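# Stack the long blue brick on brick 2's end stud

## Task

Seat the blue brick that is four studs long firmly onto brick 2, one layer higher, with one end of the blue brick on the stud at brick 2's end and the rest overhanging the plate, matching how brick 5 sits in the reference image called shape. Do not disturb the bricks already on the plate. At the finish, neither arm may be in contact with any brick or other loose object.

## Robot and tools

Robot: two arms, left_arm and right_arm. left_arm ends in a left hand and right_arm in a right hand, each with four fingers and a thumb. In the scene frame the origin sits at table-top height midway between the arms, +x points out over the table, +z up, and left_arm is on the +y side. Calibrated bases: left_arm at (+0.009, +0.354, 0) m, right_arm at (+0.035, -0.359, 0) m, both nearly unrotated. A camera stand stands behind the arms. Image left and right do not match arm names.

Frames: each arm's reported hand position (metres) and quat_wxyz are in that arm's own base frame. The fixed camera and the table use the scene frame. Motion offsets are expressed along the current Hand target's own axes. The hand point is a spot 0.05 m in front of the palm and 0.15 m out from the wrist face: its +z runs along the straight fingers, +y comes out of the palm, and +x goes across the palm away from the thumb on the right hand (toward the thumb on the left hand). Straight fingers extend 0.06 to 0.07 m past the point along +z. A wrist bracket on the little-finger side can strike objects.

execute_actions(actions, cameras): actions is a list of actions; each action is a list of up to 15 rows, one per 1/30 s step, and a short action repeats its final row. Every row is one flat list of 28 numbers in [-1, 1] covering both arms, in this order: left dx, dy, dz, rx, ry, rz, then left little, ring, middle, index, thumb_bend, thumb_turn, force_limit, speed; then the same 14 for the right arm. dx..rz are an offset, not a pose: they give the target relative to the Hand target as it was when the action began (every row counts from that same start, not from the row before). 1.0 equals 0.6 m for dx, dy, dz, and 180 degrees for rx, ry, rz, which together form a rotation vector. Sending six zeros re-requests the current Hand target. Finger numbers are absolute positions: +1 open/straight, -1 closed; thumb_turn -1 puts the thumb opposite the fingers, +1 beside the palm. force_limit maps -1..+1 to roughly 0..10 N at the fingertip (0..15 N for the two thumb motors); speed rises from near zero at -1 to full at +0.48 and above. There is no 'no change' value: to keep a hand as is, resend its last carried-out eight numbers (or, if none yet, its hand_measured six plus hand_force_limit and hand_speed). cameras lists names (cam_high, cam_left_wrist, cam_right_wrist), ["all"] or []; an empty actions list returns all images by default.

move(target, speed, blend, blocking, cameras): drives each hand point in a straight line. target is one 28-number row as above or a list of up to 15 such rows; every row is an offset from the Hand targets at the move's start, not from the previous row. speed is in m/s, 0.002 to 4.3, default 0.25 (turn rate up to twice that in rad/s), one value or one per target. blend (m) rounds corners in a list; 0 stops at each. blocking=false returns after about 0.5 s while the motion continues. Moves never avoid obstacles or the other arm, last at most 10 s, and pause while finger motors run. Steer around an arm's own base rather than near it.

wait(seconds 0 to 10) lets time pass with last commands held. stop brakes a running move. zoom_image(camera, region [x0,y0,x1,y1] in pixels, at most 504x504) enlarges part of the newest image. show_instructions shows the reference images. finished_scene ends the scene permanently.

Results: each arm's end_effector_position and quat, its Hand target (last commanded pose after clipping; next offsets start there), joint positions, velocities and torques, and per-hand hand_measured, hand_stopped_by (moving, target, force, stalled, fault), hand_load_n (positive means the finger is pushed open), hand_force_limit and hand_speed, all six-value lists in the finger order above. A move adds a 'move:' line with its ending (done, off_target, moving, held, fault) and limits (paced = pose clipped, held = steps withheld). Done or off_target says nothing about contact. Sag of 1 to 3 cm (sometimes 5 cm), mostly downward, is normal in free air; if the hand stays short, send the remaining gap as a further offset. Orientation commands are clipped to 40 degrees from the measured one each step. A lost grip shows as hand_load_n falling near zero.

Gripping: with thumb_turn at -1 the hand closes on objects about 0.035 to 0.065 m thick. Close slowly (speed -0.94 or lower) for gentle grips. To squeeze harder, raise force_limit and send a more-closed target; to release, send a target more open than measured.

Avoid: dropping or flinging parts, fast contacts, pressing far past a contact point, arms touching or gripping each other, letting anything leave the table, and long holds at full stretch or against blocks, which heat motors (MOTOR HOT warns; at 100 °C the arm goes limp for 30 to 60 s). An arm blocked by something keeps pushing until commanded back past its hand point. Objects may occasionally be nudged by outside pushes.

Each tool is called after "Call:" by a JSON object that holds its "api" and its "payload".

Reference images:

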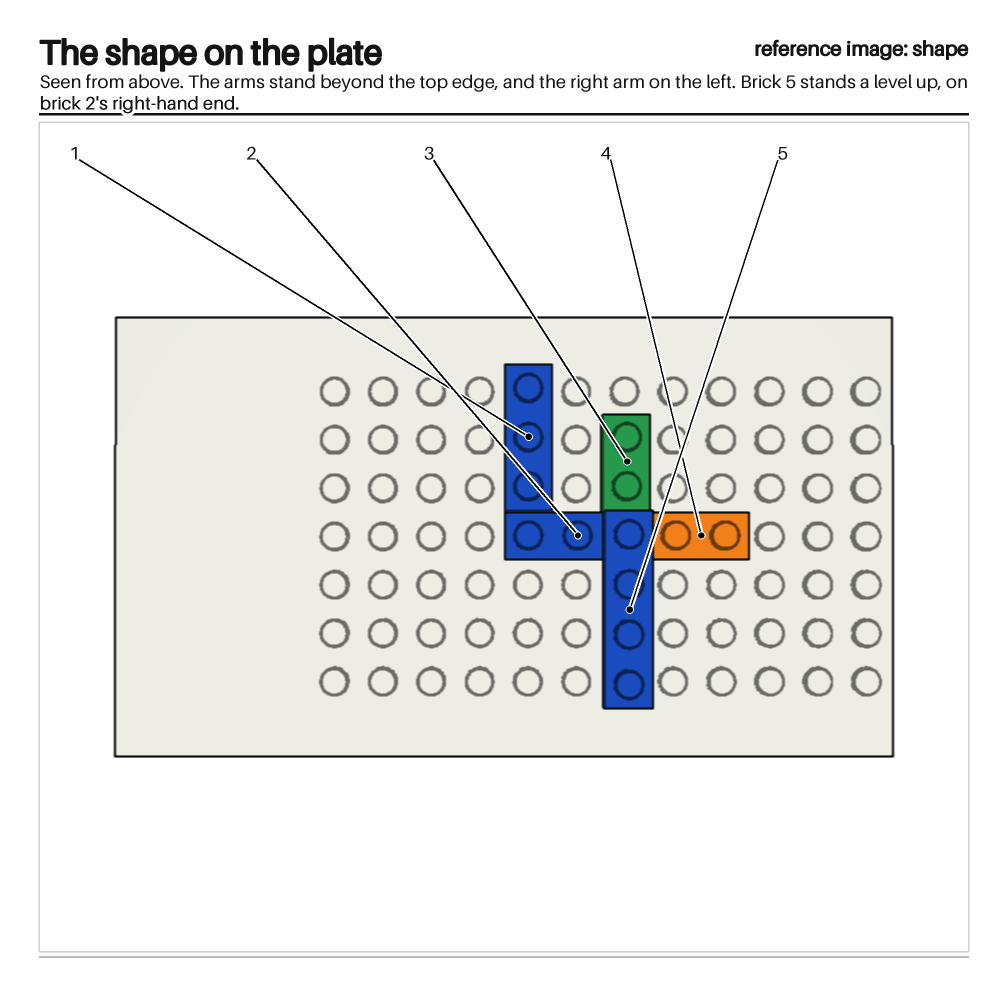

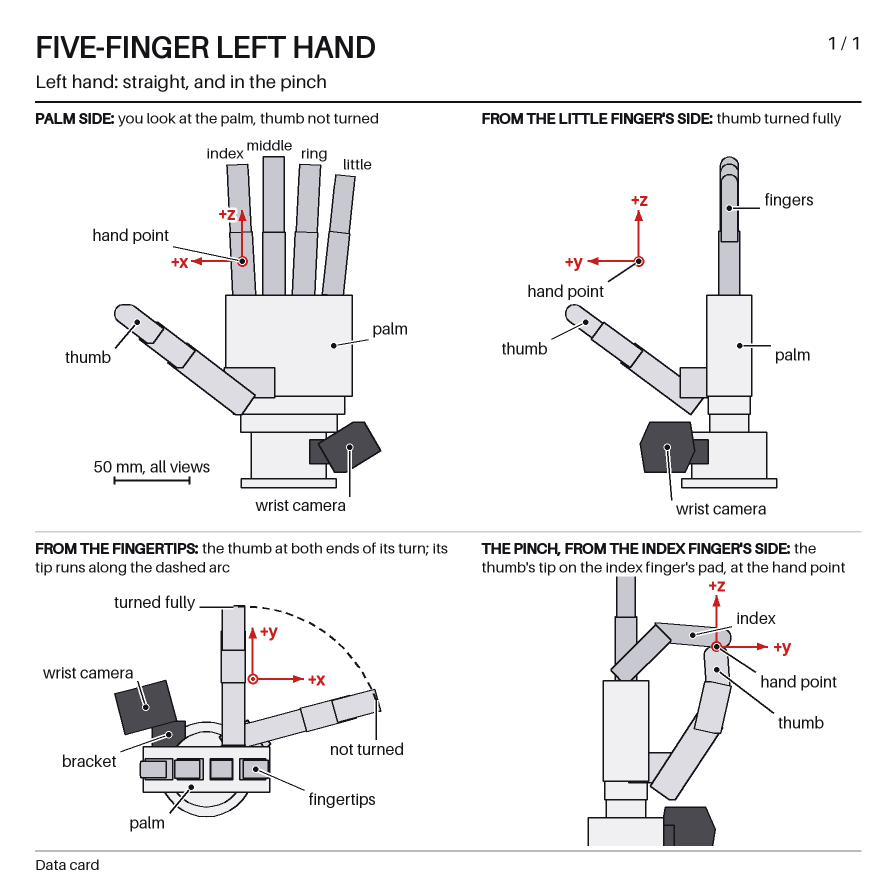

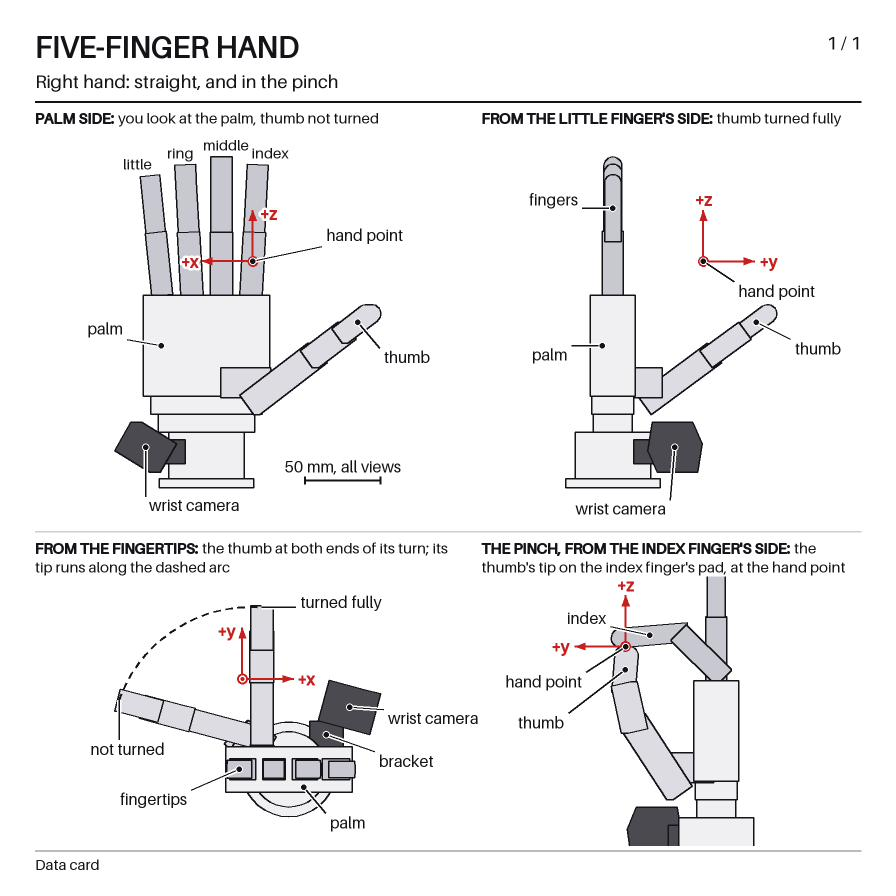

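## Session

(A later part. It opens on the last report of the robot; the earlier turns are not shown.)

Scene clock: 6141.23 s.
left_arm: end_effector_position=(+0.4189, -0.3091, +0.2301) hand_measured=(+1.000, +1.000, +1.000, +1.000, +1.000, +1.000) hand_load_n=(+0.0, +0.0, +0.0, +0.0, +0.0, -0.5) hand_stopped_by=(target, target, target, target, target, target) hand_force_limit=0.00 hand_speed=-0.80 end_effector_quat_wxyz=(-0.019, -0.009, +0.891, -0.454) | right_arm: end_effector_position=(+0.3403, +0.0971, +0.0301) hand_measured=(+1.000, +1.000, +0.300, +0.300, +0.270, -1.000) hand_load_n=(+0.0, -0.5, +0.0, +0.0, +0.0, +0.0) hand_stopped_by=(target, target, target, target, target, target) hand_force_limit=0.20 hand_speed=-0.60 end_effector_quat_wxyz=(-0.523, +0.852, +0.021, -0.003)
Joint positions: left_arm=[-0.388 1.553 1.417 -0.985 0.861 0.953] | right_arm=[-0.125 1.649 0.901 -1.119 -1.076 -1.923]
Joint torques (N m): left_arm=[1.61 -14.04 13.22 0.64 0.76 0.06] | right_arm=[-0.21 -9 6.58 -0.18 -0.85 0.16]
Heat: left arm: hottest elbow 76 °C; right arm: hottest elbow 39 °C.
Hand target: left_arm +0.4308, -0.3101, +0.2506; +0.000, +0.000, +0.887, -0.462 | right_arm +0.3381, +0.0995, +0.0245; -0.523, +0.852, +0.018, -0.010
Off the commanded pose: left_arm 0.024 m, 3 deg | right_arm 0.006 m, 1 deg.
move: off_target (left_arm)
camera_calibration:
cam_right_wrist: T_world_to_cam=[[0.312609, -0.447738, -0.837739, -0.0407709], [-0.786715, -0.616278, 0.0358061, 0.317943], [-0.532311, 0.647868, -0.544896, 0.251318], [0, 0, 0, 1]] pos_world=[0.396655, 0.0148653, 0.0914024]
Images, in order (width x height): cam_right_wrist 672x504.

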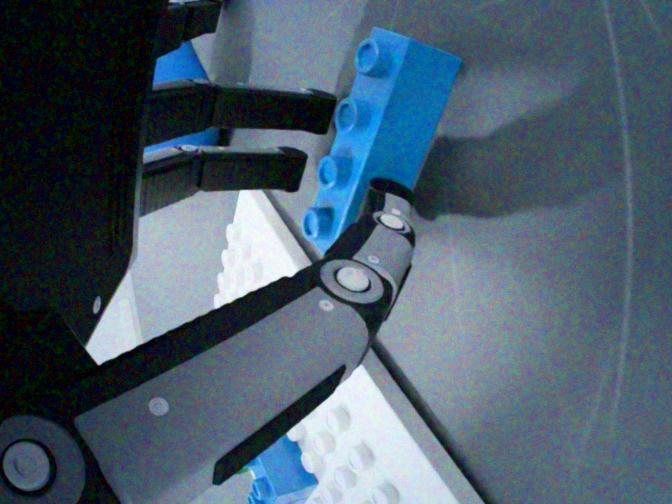

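Call:
{"api": "execute_actions", "payload": {"actions": [[[0,0,0,0,0,0,1,1,1,1,1,1,0,-0.8, 0,0,0,0,0,0,1,1,-0.045,-0.09,0.3,-1,0.3,-0.8]],[[0,0,0,0,0,0,1,1,1,1,1,1,0,-0.8, 0,0,0,0,0,0,1,1,-0.045,-0.09,0.3,-1,0.3,-0.8]],[[0,0,0,0,0,0,1,1,1,1,1,1,0,-0.8, 0,0,0,0,0,0,1,1,-0.045,-0.09,0.3,-1,0.3,-0.8]]], "cameras": ["cam_right_wrist"]}}

Call:
{"api": "zoom_image", "payload": {"camera": "cam_right_wrist", "region": [250, 20, 490, 260]}}

Scene clock: 6157.17 s.
left_arm: end_effector_position=(+0.4189, -0.3091, +0.2301) hand_measured=(+1.000, +1.000, +1.000, +1.000, +1.000, +1.000) hand_load_n=(+0.0, +0.0, +0.0, +0.0, +0.0, +0.0) hand_stopped_by=(target, target, target, target, target, target) hand_force_limit=0.00 hand_speed=-0.80 end_effector_quat_wxyz=(-0.019, -0.009, +0.891, -0.454) | right_arm: end_effector_position=(+0.3403, +0.0971, +0.0301) hand_measured=(+1.000, +1.000, -0.044, -0.090, +0.300, -1.000) hand_load_n=(-0.5, +0.0, +0.0, +0.0, +0.0, +0.0) hand_stopped_by=(target, target, target, target, target, target) hand_force_limit=0.30 hand_speed=-0.80 end_effector_quat_wxyz=(-0.523, +0.852, +0.021, -0.003)
Joint positions: left_arm=[-0.388 1.553 1.417 -0.985 0.861 0.953] | right_arm=[-0.125 1.649 0.901 -1.119 -1.076 -1.922]
Joint torques (N m): left_arm=[1.67 -13.8 13.18 0.62 0.76 0.07] | right_arm=[-0.26 -9.05 6.57 -0.25 -0.85 0.2]
Heat: left arm: hottest elbow 76 °C; right arm: hottest elbow 38 °C.
Hand target: left_arm +0.4308, -0.3101, +0.2506; +0.000, +0.000, +0.887, -0.462 | right_arm +0.3381, +0.0995, +0.0245; -0.523, +0.852, +0.018, -0.010
Off the commanded pose: left_arm 0.024 m, 3 deg | right_arm 0.006 m, 1 deg.
camera_calibration:
cam_right_wrist: T_world_to_cam=[[0.311795, -0.447967, -0.83792, -0.0404709], [-0.787052, -0.615814, 0.0363587, 0.317958], [-0.53229, 0.64815, -0.544581, 0.251341], [0, 0, 0, 1]] pos_world=[0.396654, 0.0147662, 0.0914036]
Images, in order (width x height): cam_right_wrist 672x504.

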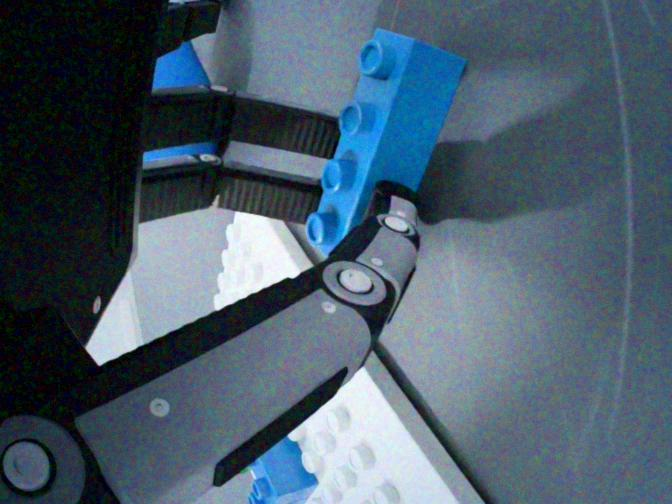

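Scaled by 2.100 from the camera's 672x504 image, which has a finer 960x720 frame.

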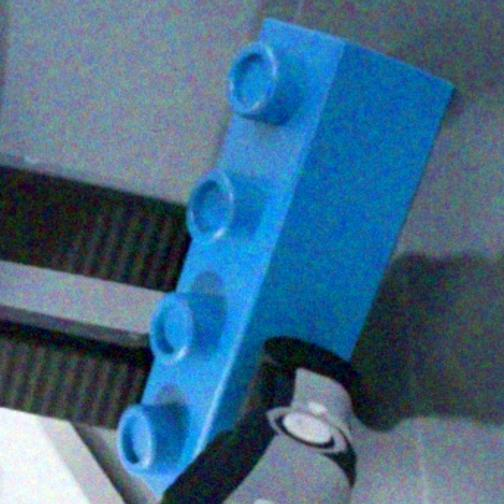

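Call:
{"api": "execute_actions", "payload": {"actions": [[[0,0,0,0,0,0,1,1,1,1,1,1,0,-0.8, 0,0,0,0,0,0,1,1,-0.045,-0.09,0.1,-1,0.2,-0.88]],[[0,0,0,0,0,0,1,1,1,1,1,1,0,-0.8, 0,0,0,0,0,0,1,1,-0.045,-0.09,0.1,-1,0.2,-0.88]],[[0,0,0,0,0,0,1,1,1,1,1,1,0,-0.8, 0,0,0,0,0,0,1,1,-0.045,-0.09,0.1,-1,0.2,-0.88]]], "cameras": ["cam_right_wrist"]}}

Call:
{"api": "zoom_image", "payload": {"camera": "cam_right_wrist", "region": [280, 20, 420, 160]}}

Call:
{"api": "zoom_image", "payload": {"camera": "cam_right_wrist", "region": [280, 140, 420, 280]}}

Scene clock: 6165.17 s.
left_arm: end_effector_position=(+0.4189, -0.3091, +0.2301) hand_measured=(+1.000, +1.000, +1.000, +1.000, +1.000, +1.000) hand_load_n=(+0.0, +0.0, +0.0, +0.0, +0.0, +0.0) hand_stopped_by=(target, target, target, target, target, target) hand_force_limit=0.00 hand_speed=-0.80 end_effector_quat_wxyz=(-0.019, -0.009, +0.891, -0.454) | right_arm: end_effector_position=(+0.3403, +0.0971, +0.0301) hand_measured=(+1.000, +1.000, -0.044, -0.088, +0.216, -1.000) hand_load_n=(+0.0, +0.0, +3.0, +12.0, +8.5, -2.0) hand_stopped_by=(target, target, target, target, force, target) hand_force_limit=0.20 hand_speed=-0.88 end_effector_quat_wxyz=(-0.523, +0.852, +0.021, -0.003)
Joint positions: left_arm=[-0.388 1.553 1.417 -0.985 0.861 0.953] | right_arm=[-0.125 1.649 0.901 -1.119 -1.076 -1.922]
Joint torques (N m): left_arm=[1.61 -14.04 13.2 0.64 0.75 0.07] | right_arm=[-0.44 -9.11 6.54 -0.28 -0.83 0.2]
Heat: left arm: hottest elbow 76 °C; right arm: hottest elbow 38 °C.
Hand target: left_arm +0.4308, -0.3101, +0.2506; +0.000, +0.000, +0.887, -0.462 | right_arm +0.3381, +0.0995, +0.0245; -0.523, +0.852, +0.018, -0.010
Off the commanded pose: left_arm 0.024 m, 3 deg | right_arm 0.006 m, 1 deg.
camera_calibration:
cam_right_wrist: T_world_to_cam=[[0.311407, -0.448012, -0.83804, -0.0403049], [-0.787143, -0.615681, 0.0366459, 0.317965], [-0.532383, 0.648245, -0.544377, 0.251358], [0, 0, 0, 1]] pos_world=[0.396654, 0.0147665, 0.0914042]
Images, in order (width x height): cam_right_wrist 672x504.

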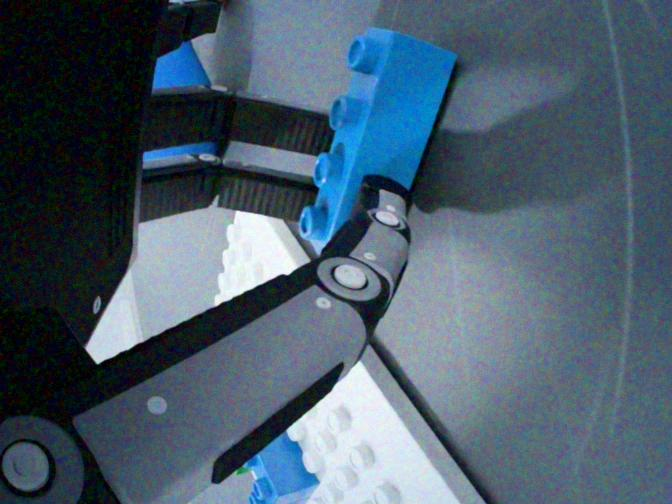

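Scaled by 3.600 from the camera's 672x504 image, which has a finer 960x720 frame.

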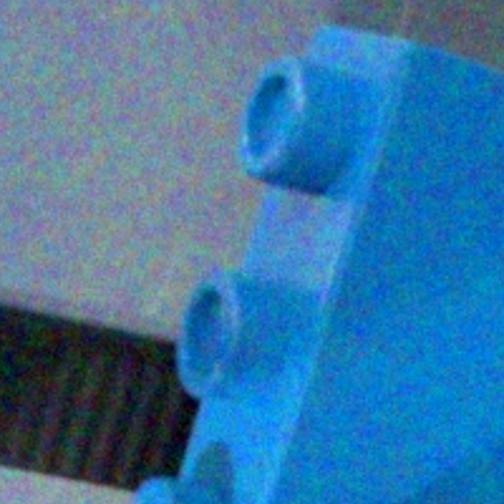

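Scaled by 3.600 from the camera's 672x504 image, which has a finer 960x720 frame.

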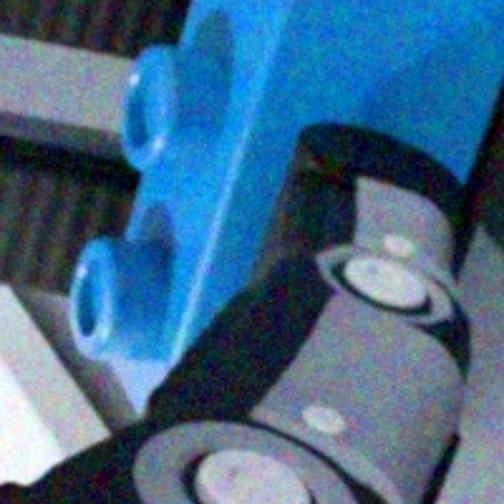

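Call:
{"api": "execute_actions", "payload": {"actions": [[[0,0,0,0,0,0,1,1,1,1,1,1,0,-0.8, 0,0,0,0,0,0,1,1,0.02,0.02,0.3,-1,0.2,-0.8]],[[0,0,0,0,0,0,1,1,1,1,1,1,0,-0.8, 0,0,0,0,0,0,1,1,0.02,0.02,0.23,-1,0.2,-0.8]],[[0,0,0,0,0,0,1,1,1,1,1,1,0,-0.8, 0,0,0,0,0,0,1,1,0.02,-0.3,0.23,-1,-0.2,-0.85]],[[0,0,0,0,0,0,1,1,1,1,1,1,0,-0.8, 0,0,0,0,0,0,1,1,-0.3,-0.3,0.23,-1,-0.2,-0.85]],[[0,0,0,0,0,0,1,1,1,1,1,1,0,-0.8, 0,0,0,0,0,0,1,1,-0.3,-0.3,0.23,-1,-0.2,-0.85]]], "cameras": ["cam_right_wrist"]}}

Call:
{"api": "zoom_image", "payload": {"camera": "cam_right_wrist", "region": [250, 20, 490, 260]}}

Scene clock: 6185.63 s.
left_arm: end_effector_position=(+0.4189, -0.3091, +0.2301) hand_measured=(+1.000, +1.000, +1.000, +1.000, +1.000, +1.000) hand_load_n=(+0.0, -0.5, +0.0, +0.0, -0.5, +0.0) hand_stopped_by=(target, target, target, target, target, target) hand_force_limit=0.00 hand_speed=-0.80 end_effector_quat_wxyz=(-0.019, -0.009, +0.891, -0.454) | right_arm: end_effector_position=(+0.3403, +0.0971, +0.0302) hand_measured=(+1.000, +1.000, -0.032, -0.074, +0.232, -1.000) hand_load_n=(+0.0, +0.0, +3.5, +7.0, +3.5, -0.5) hand_stopped_by=(target, target, force, force, target, target) hand_force_limit=-0.20 hand_speed=-0.85 end_effector_quat_wxyz=(-0.523, +0.852, +0.021, -0.004)
Joint positions: left_arm=[-0.388 1.553 1.417 -0.985 0.861 0.953] | right_arm=[-0.125 1.649 0.901 -1.119 -1.076 -1.921]
Joint torques (N m): left_arm=[1.79 -13.86 13.24 0.58 0.74 0.07] | right_arm=[-0.56 -8.94 6.57 -0.36 -0.82 0.18]
Heat: left arm: hottest elbow 76 °C; right arm: hottest elbow 38 °C.
Hand target: left_arm +0.4308, -0.3101, +0.2506; +0.000, +0.000, +0.887, -0.462 | right_arm +0.3381, +0.0994, +0.0245; -0.523, +0.852, +0.018, -0.010
Off the commanded pose: left_arm 0.024 m, 3 deg | right_arm 0.006 m, 1 deg.
camera_calibration:
cam_right_wrist: T_world_to_cam=[[0.310748, -0.448181, -0.838194, -0.0400257], [-0.787322, -0.61542, 0.0371762, 0.317984], [-0.532503, 0.648376, -0.544104, 0.251379], [0, 0, 0, 1]] pos_world=[0.396654, 0.0147671, 0.0914053]
Images, in order (width x height): cam_right_wrist 672x504.

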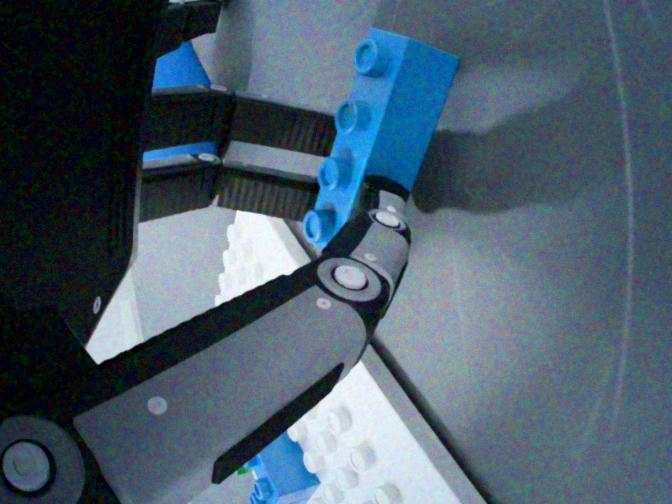

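Scaled by 2.100 from the camera's 672x504 image, which has a finer 960x720 frame.

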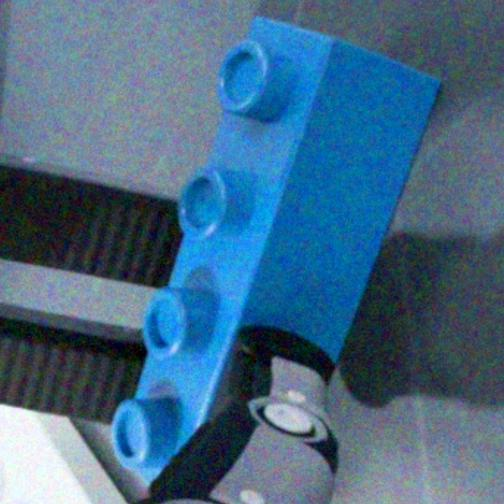

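Call:
{"api": "execute_actions", "payload": {"actions": [[[0,0,0,0,0,0,1,1,1,1,1,1,0,-0.8, 0,0,0,0,0,0,1,1,-0.35,-0.35,0.23,-1,0.15,-0.85]]]}}

Call:
{"api": "move", "payload": {"target": [[0,0,0,0,0,0,1,1,1,1,1,1,0,-0.8, 0,-0.0965,-0.0492,0,0,0,1,1,-0.35,-0.35,0.23,-1,0.15,-0.85],[0,0,0,0,0,0,1,1,1,1,1,1,0,-0.8, -0.1775,-0.1069,-0.0675,0,0,0,1,1,-0.35,-0.35,0.23,-1,0.15,-0.85],[0,0,0,0,0,0,1,1,1,1,1,1,0,-0.8, -0.1821,-0.0604,-0.0264,0,0,0,1,1,-0.35,-0.35,0.23,-1,0.15,-0.85]], "speed": [0.12,0.15,0.1], "cameras": ["cam_right_wrist","cam_left_wrist"]}}

Call:
{"api": "zoom_image", "payload": {"camera": "cam_right_wrist", "region": [280, 20, 420, 160]}}

Call:
{"api": "zoom_image", "payload": {"camera": "cam_right_wrist", "region": [280, 150, 500, 370]}}

Scene clock: 6207.77 s.
left_arm: end_effector_position=(+0.4189, -0.3091, +0.2301) hand_measured=(+1.000, +1.000, +1.000, +1.000, +1.000, +1.000) hand_load_n=(+0.0, +0.0, +0.0, +0.0, +0.0, +0.0) hand_stopped_by=(target, target, target, target, target, target) hand_force_limit=0.00 hand_speed=-0.80 end_effector_quat_wxyz=(-0.019, -0.009, +0.891, -0.454) | right_arm: end_effector_position=(+0.3403, +0.0972, +0.0302) hand_measured=(+1.000, +1.000, -0.042, -0.074, +0.232, -1.000) hand_load_n=(+0.0, +0.0, +7.5, +7.0, +4.5, +0.5) hand_stopped_by=(target, target, force, force, target, target) hand_force_limit=0.15 hand_speed=-0.85 end_effector_quat_wxyz=(-0.523, +0.852, +0.021, -0.004)
Joint positions: left_arm=[-0.388 1.553 1.417 -0.985 0.861 0.953] | right_arm=[-0.125 1.649 0.901 -1.119 -1.077 -1.921]
Joint torques (N m): left_arm=[1.67 -13.86 13.24 0.58 0.75 0.07] | right_arm=[-0.21 -9 6.57 -0.25 -0.82 0.19]
Heat: left arm: hottest elbow 76 °C; right arm: hottest elbow 38 °C.
Hand target: left_arm +0.4308, -0.3101, +0.2506; +0.000, +0.000, +0.887, -0.462 | right_arm +0.3381, +0.0994, +0.0245; -0.523, +0.852, +0.018, -0.010
Off the commanded pose: left_arm 0.024 m, 3 deg | right_arm 0.007 m, 1 deg.

Scene clock: 6211.23 s.
left_arm: end_effector_position=(+0.4189, -0.3091, +0.2301) hand_measured=(+1.000, +1.000, +1.000, +1.000, +1.000, +1.000) hand_load_n=(+0.0, +0.0, +0.0, +0.0, +0.0, -0.5) hand_stopped_by=(target, target, target, target, target, target) hand_force_limit=0.00 hand_speed=-0.80 end_effector_quat_wxyz=(-0.019, -0.009, +0.891, -0.454) | right_arm: end_effector_position=(+0.2317, +0.0937, +0.0678) hand_measured=(+1.000, +1.000, -0.042, -0.074, +0.232, -1.000) hand_load_n=(+0.0, +0.0, +7.5, +6.5, +5.0, +0.5) hand_stopped_by=(target, target, force, force, target, target) hand_force_limit=0.15 hand_speed=-0.85 end_effector_quat_wxyz=(-0.521, +0.853, +0.020, -0.002)
Joint positions: left_arm=[-0.388 1.553 1.417 -0.985 0.861 0.953] | right_arm=[-0.186 1.33 0.666 -1.297 -1.054 -2.034]
Joint torques (N m): left_arm=[1.73 -13.98 13.2 0.64 0.74 0.06] | right_arm=[-0.03 -4.89 6.71 -0.36 -0.91 0.19]
Heat: left arm: hottest elbow 76 °C; right arm: hottest elbow 38 °C.
Hand target: left_arm +0.4308, -0.3101, +0.2506; +0.000, +0.000, +0.887, -0.462 | right_arm +0.2288, +0.0972, +0.0637; -0.523, +0.852, +0.018, -0.010
Off the commanded pose: left_arm 0.024 m, 3 deg | right_arm 0.006 m, 1 deg.
move: off_target (left_arm)
camera_calibration:
cam_left_wrist: T_world_to_cam=[[-0.254805, -0.543548, 0.799769, -0.248628], [-0.800058, 0.583033, 0.14135, 0.479178], [-0.543122, -0.603845, -0.583429, 0.293783], [0, 0, 0, 1]] pos_world=[0.479579, -0.237118, 0.302515]
cam_right_wrist: T_world_to_cam=[[0.311804, -0.451583, -0.835973, 0.0236379], [-0.788862, -0.613447, 0.0371446, 0.229225], [-0.529599, 0.647885, -0.547512, 0.215811], [0, 0, 0, 1]] pos_world=[0.28775, 0.0114713, 0.129405]
Images, in order (width x height): cam_left_wrist 672x504, cam_right_wrist 672x504.

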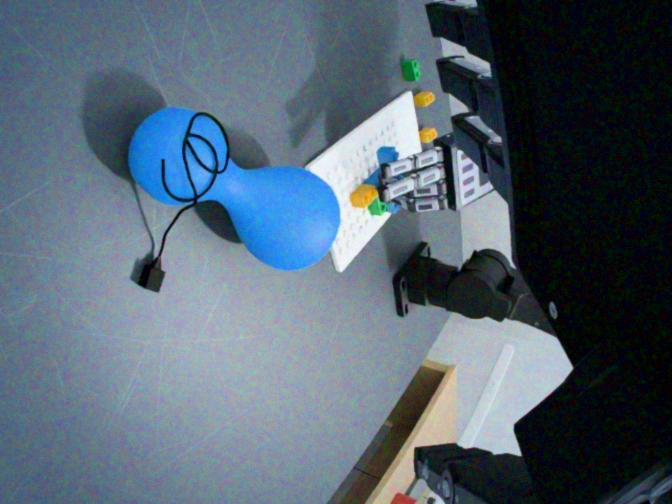

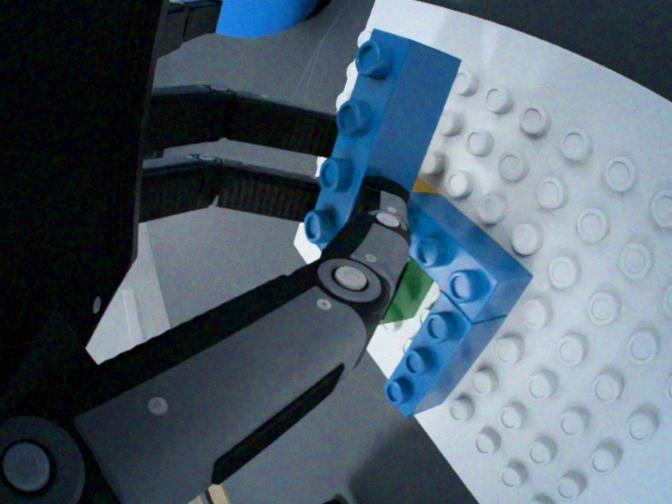

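Scaled by 3.600 from the camera's 672x504 image, which has a finer 960x720 frame.

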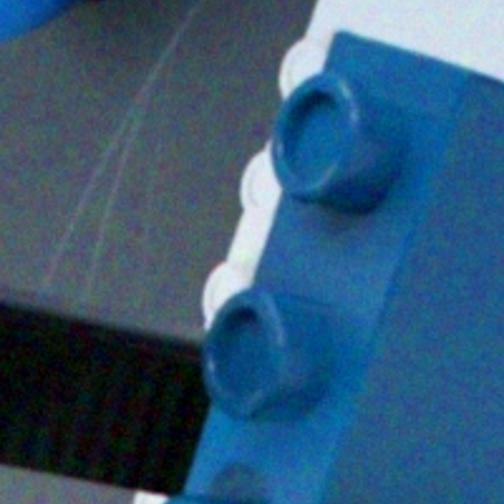

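Scaled by 2.291 from the camera's 672x504 image, which has a finer 960x720 frame.

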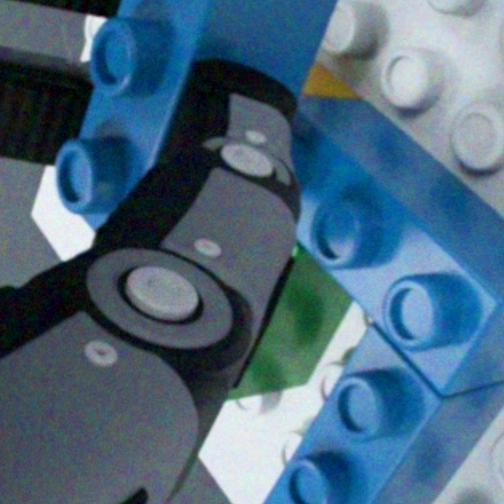

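Call:
{"api": "move", "payload": {"target": [[0,0,0,0,0,0,1,1,1,1,1,1,0,-0.8, 0.0113,-0.0318,-0.034,0,0,0,1,1,-0.35,-0.35,0.23,-1,0.15,-0.85],[0,0,0,0,0,0,1,1,1,1,1,1,0,-0.8, 0.002,0.0074,0.0065,0,0,0,1,1,-0.35,-0.35,0.23,-1,0.15,-0.85]], "speed": 0.1, "cameras": ["cam_right_wrist"]}}

Call:
{"api": "zoom_image", "payload": {"camera": "cam_right_wrist", "region": [280, 20, 420, 160]}}

Call:
{"api": "zoom_image", "payload": {"camera": "cam_right_wrist", "region": [280, 150, 500, 370]}}

Scene clock: 6245.33 s.
left_arm: end_effector_position=(+0.4189, -0.3091, +0.2301) hand_measured=(+1.000, +1.000, +1.000, +1.000, +1.000, +1.000) hand_load_n=(+0.0, +0.0, +0.0, +0.0, +0.0, +0.0) hand_stopped_by=(target, target, target, target, target, target) hand_force_limit=0.00 hand_speed=-0.80 end_effector_quat_wxyz=(-0.019, -0.009, +0.891, -0.454) | right_arm: end_effector_position=(+0.2329, +0.0952, +0.0621) hand_measured=(+1.000, +1.000, -0.042, -0.074, +0.232, -1.000) hand_load_n=(+0.0, +0.0, +8.0, +7.0, +5.0, +0.5) hand_stopped_by=(target, target, force, force, target, target) hand_force_limit=0.15 hand_speed=-0.85 end_effector_quat_wxyz=(-0.521, +0.853, +0.020, -0.002)
Joint positions: left_arm=[-0.388 1.553 1.417 -0.985 0.861 0.953] | right_arm=[-0.18 1.342 0.659 -1.268 -1.056 -2.022]
Joint torques (N m): left_arm=[1.49 -13.8 13.22 0.58 0.74 0.07] | right_arm=[-0.09 -5.13 6.64 -0.32 -0.94 0.22]
Heat: left arm: hottest elbow 76 °C; right arm: hottest elbow 38 °C.
Hand target: left_arm +0.4308, -0.3101, +0.2506; +0.000, +0.000, +0.887, -0.462 | right_arm +0.2300, +0.0987, +0.0580; -0.523, +0.852, +0.018, -0.010
Off the commanded pose: left_arm 0.024 m, 3 deg | right_arm 0.006 m, 1 deg.
move: off_target (left_arm)
camera_calibration:
cam_right_wrist: T_world_to_cam=[[0.312089, -0.451726, -0.835789, 0.0191874], [-0.788952, -0.613346, 0.0369005, 0.231276], [-0.529297, 0.647881, -0.547809, 0.212305], [0, 0, 0, 1]] pos_world=[0.28885, 0.0129715, 0.123805]
Images, in order (width x height): cam_right_wrist 672x504.

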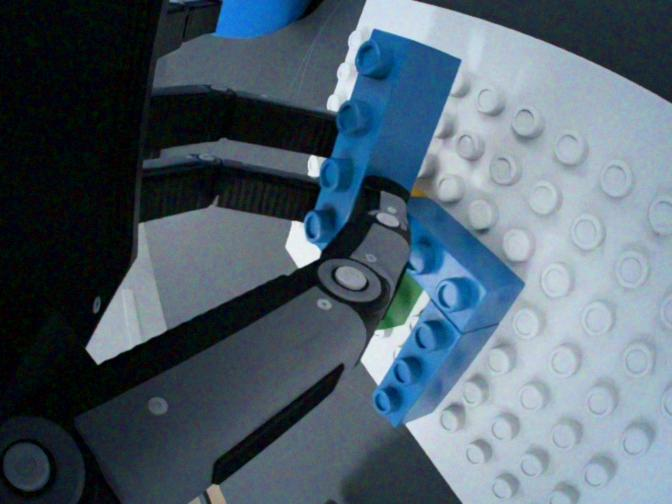

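Scaled by 3.600 from the camera's 672x504 image, which has a finer 960x720 frame.

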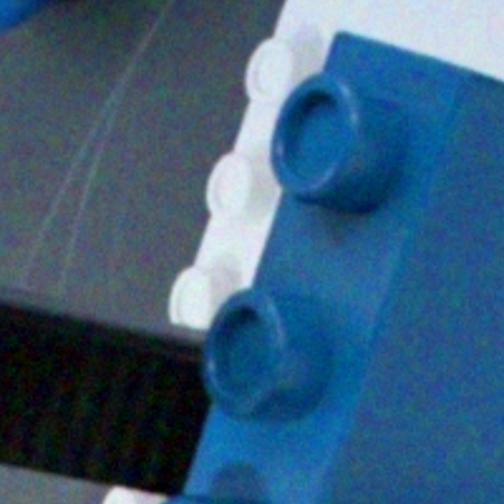

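Scaled by 2.291 from the camera's 672x504 image, which has a finer 960x720 frame.

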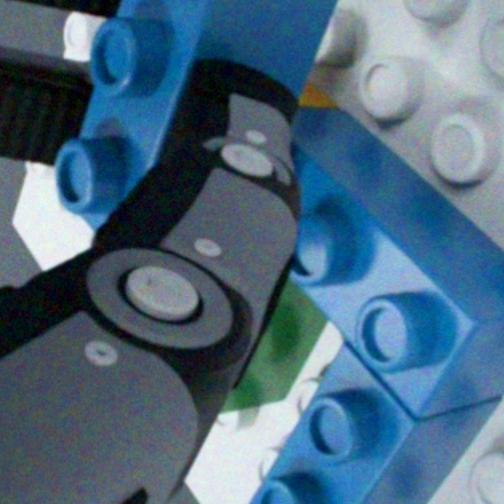

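Call:
{"api": "move", "payload": {"target": [0,0,0,0,0,0,1,1,1,1,1,1,0,-0.8,-0.0017,0.0133,0.0068,0,0,0,1,1,-0.35,-0.35,0.23,-1,0.15,-0.85], "speed": 0.05, "cameras": ["all"]}}

Scene clock: 6276.93 s.
left_arm: end_effector_position=(+0.4189, -0.3091, +0.2301) hand_measured=(+1.000, +1.000, +1.000, +1.000, +1.000, +1.000) hand_load_n=(+0.0, +0.0, +0.0, -0.5, +0.0, -0.5) hand_stopped_by=(target, target, target, target, target, target) hand_force_limit=0.00 hand_speed=-0.80 end_effector_quat_wxyz=(-0.019, -0.009, +0.891, -0.454) | right_arm: end_effector_position=(+0.2350, +0.0958, +0.0589) hand_measured=(+1.000, +1.000, -0.042, -0.074, +0.232, -1.000) hand_load_n=(+0.0, +0.0, +5.5, +6.0, +3.0, -1.0) hand_stopped_by=(target, target, force, force, target, target) hand_force_limit=0.15 hand_speed=-0.85 end_effector_quat_wxyz=(-0.523, +0.852, +0.018, +0.001)
Joint positions: left_arm=[-0.388 1.553 1.417 -0.985 0.861 0.953] | right_arm=[-0.18 1.35 0.655 -1.246 -1.062 -2.014]
Joint torques (N m): left_arm=[1.67 -14.1 13.22 0.58 0.74 0.07] | right_arm=[-0.15 -4.37 5.74 -0.14 -0.67 0.11]
Heat: left arm: hottest elbow 76 °C; right arm: hottest elbow 37 °C.
Hand target: left_arm +0.4308, -0.3101, +0.2506; +0.000, +0.000, +0.887, -0.462 | right_arm +0.2290, +0.0987, +0.0491; -0.523, +0.852, +0.018, -0.010
Off the commanded pose: left_arm 0.024 m, 3 deg | right_arm 0.012 m, 1 deg.
move: off_target (left_arm, right_arm)
camera_calibration:
cam_left_wrist: T_world_to_cam=[[-0.254805, -0.543548, 0.799769, -0.248628], [-0.800058, 0.583033, 0.14135, 0.479178], [-0.543122, -0.603845, -0.583429, 0.293783], [0, 0, 0, 1]] pos_world=[0.479579, -0.237118, 0.302515]
cam_right_wrist: T_world_to_cam=[[0.311748, -0.450512, -0.836572, 0.0160853], [-0.792815, -0.608605, 0.0323055, 0.234119], [-0.523696, 0.653176, -0.546904, 0.209364], [0, 0, 0, 1]] pos_world=[0.290242, 0.0129813, 0.120395]

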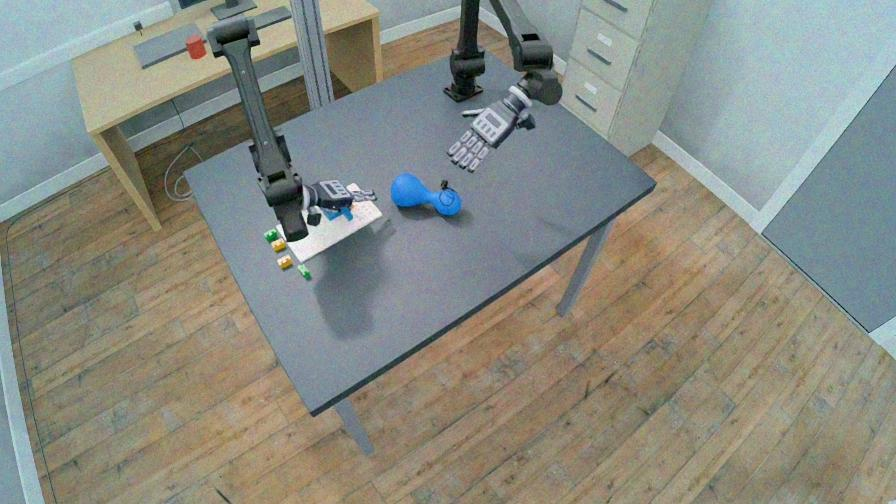

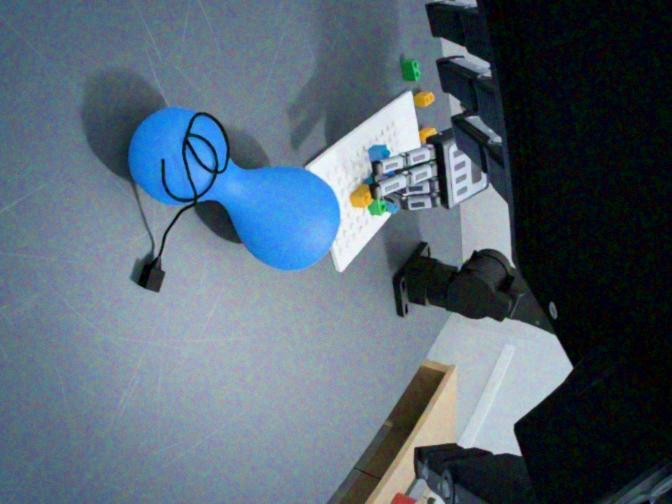

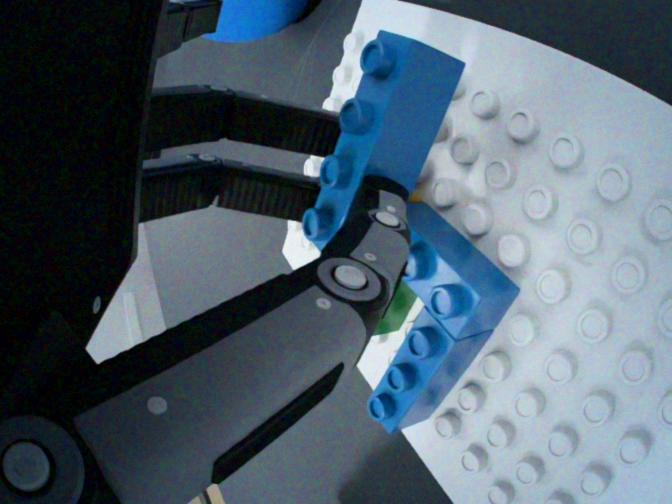

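Call:
{"api": "zoom_image", "payload": {"camera": "cam_right_wrist", "region": [280, 20, 560, 440]}}

Call:
{"api": "zoom_image", "payload": {"camera": "cam_left_wrist", "region": [320, 120, 460, 230]}}

Scaled by 1.200 from the camera's 672x504 image, which has a finer 960x720 frame.

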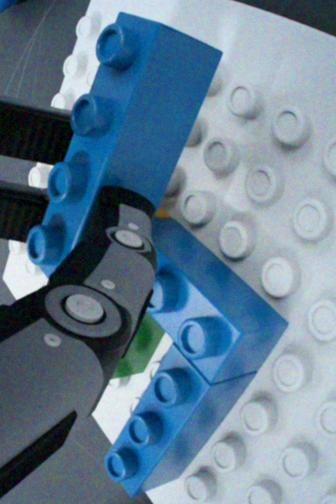

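Scaled by 3.600 from the camera's 672x504 image, which has a finer 960x720 frame.

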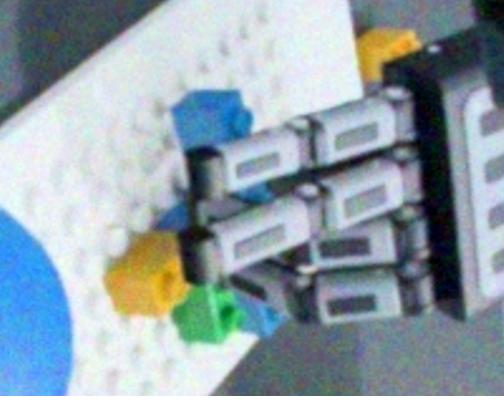

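Call:
{"api": "zoom_image", "payload": {"camera": "cam_right_wrist", "region": [290, 20, 410, 140]}}

Call:
{"api": "zoom_image", "payload": {"camera": "cam_right_wrist", "region": [290, 140, 410, 260]}}

Call:
{"api": "zoom_image", "payload": {"camera": "cam_right_wrist", "region": [390, 200, 530, 340]}}

Scaled by 4.200 from the camera's 672x504 image, which has a finer 960x720 frame.

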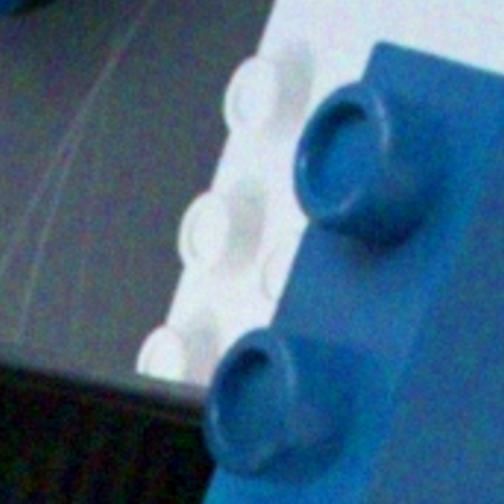

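Scaled by 4.200 from the camera's 672x504 image, which has a finer 960x720 frame.

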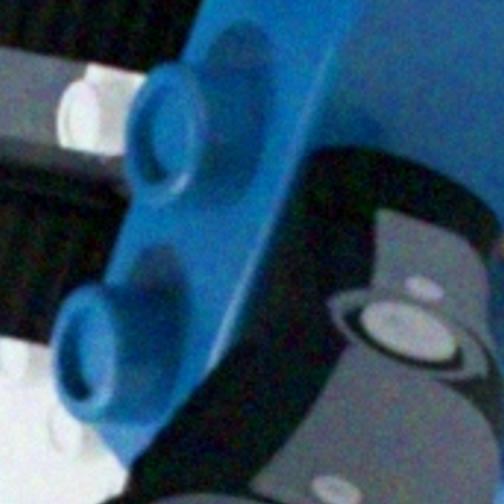

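Scaled by 3.600 from the camera's 672x504 image, which has a finer 960x720 frame.

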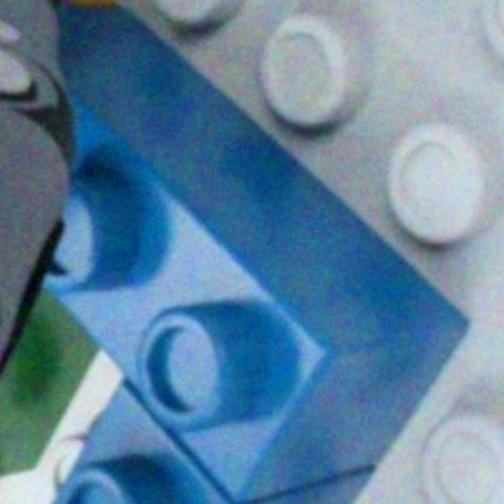

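Call:
{"api": "move", "payload": {"target": [0,0,0,0,0,0,1,1,1,1,1,1,0,-0.8,-0.0083,-0.0002,0.0003,0,0,0,1,1,-0.35,-0.35,0.23,-1,0.15,-0.85], "speed": 0.05, "cameras": ["cam_right_wrist"]}}

Scene clock: 6337.67 s.
left_arm: end_effector_position=(+0.4189, -0.3091, +0.2301) hand_measured=(+1.000, +1.000, +1.000, +1.000, +1.000, +1.000) hand_load_n=(+0.0, +0.0, +0.0, +0.0, -0.5, +0.0) hand_stopped_by=(target, target, target, target, target, target) hand_force_limit=0.00 hand_speed=-0.80 end_effector_quat_wxyz=(-0.019, -0.009, +0.891, -0.454) | right_arm: end_effector_position=(+0.2326, +0.0965, +0.0573) hand_measured=(+1.000, +1.000, -0.042, -0.074, +0.232, -1.000) hand_load_n=(+0.0, +0.0, +3.5, +5.0, +1.5, -1.5) hand_stopped_by=(target, target, force, force, target, target) hand_force_limit=0.15 hand_speed=-0.85 end_effector_quat_wxyz=(-0.524, +0.852, +0.018, +0.000)
Joint positions: left_arm=[-0.388 1.553 1.417 -0.985 0.861 0.953] | right_arm=[-0.18 1.35 0.647 -1.243 -1.064 -2.015]
Joint torques (N m): left_arm=[1.55 -13.86 13.18 0.57 0.74 0.07] | right_arm=[-0.15 -5.07 5.37 -0.42 -0.53 0.08]
Heat: left arm: hottest elbow 76 °C; right arm: hottest elbow 37 °C.
Hand target: left_arm +0.4308, -0.3101, +0.2506; +0.000, +0.000, +0.887, -0.462 | right_arm +0.2240, +0.0987, +0.0491; -0.523, +0.852, +0.018, -0.010
Off the commanded pose: left_arm 0.024 m, 3 deg | right_arm 0.012 m, 1 deg.
move: off_target (left_arm, right_arm)
camera_calibration:
cam_right_wrist: T_world_to_cam=[[0.309362, -0.44843, -0.838574, 0.0163352], [-0.792834, -0.608547, 0.0329347, 0.232591], [-0.52508, 0.654661, -0.543792, 0.206804], [0, 0, 0, 1]] pos_world=[0.287942, 0.0134814, 0.118496]
Images, in order (width x height): cam_right_wrist 672x504.

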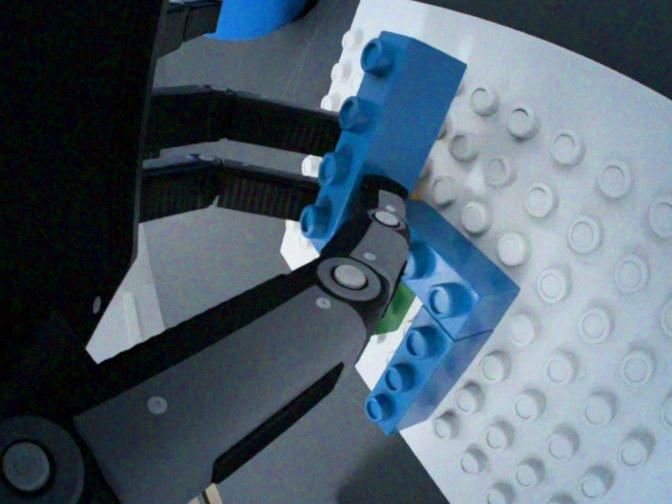

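Call:
{"api": "zoom_image", "payload": {"camera": "cam_right_wrist", "region": [390, 200, 530, 340]}}

Call:
{"api": "zoom_image", "payload": {"camera": "cam_right_wrist", "region": [290, 20, 410, 140]}}

Call:
{"api": "zoom_image", "payload": {"camera": "cam_right_wrist", "region": [290, 140, 410, 260]}}

Scaled by 3.600 from the camera's 672x504 image, which has a finer 960x720 frame.

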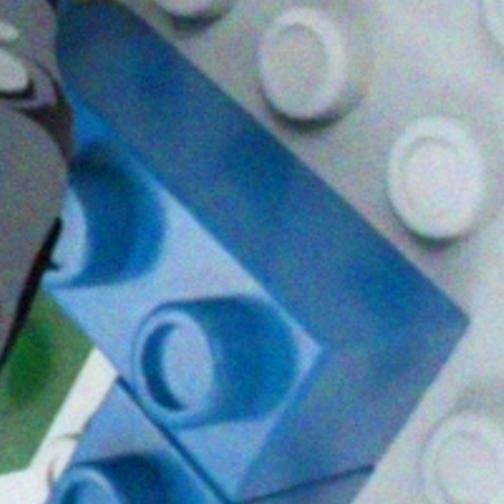

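Scaled by 4.200 from the camera's 672x504 image, which has a finer 960x720 frame.

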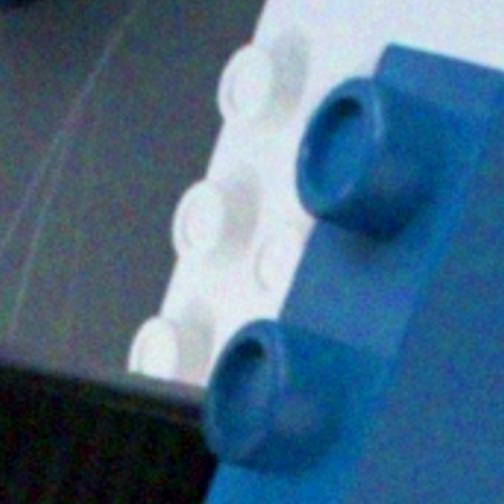

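Scaled by 4.200 from the camera's 672x504 image, which has a finer 960x720 frame.

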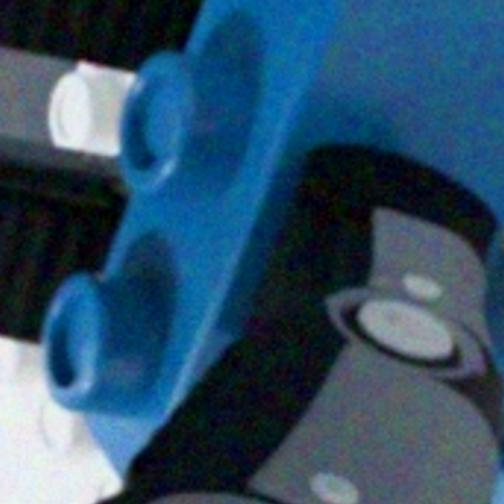

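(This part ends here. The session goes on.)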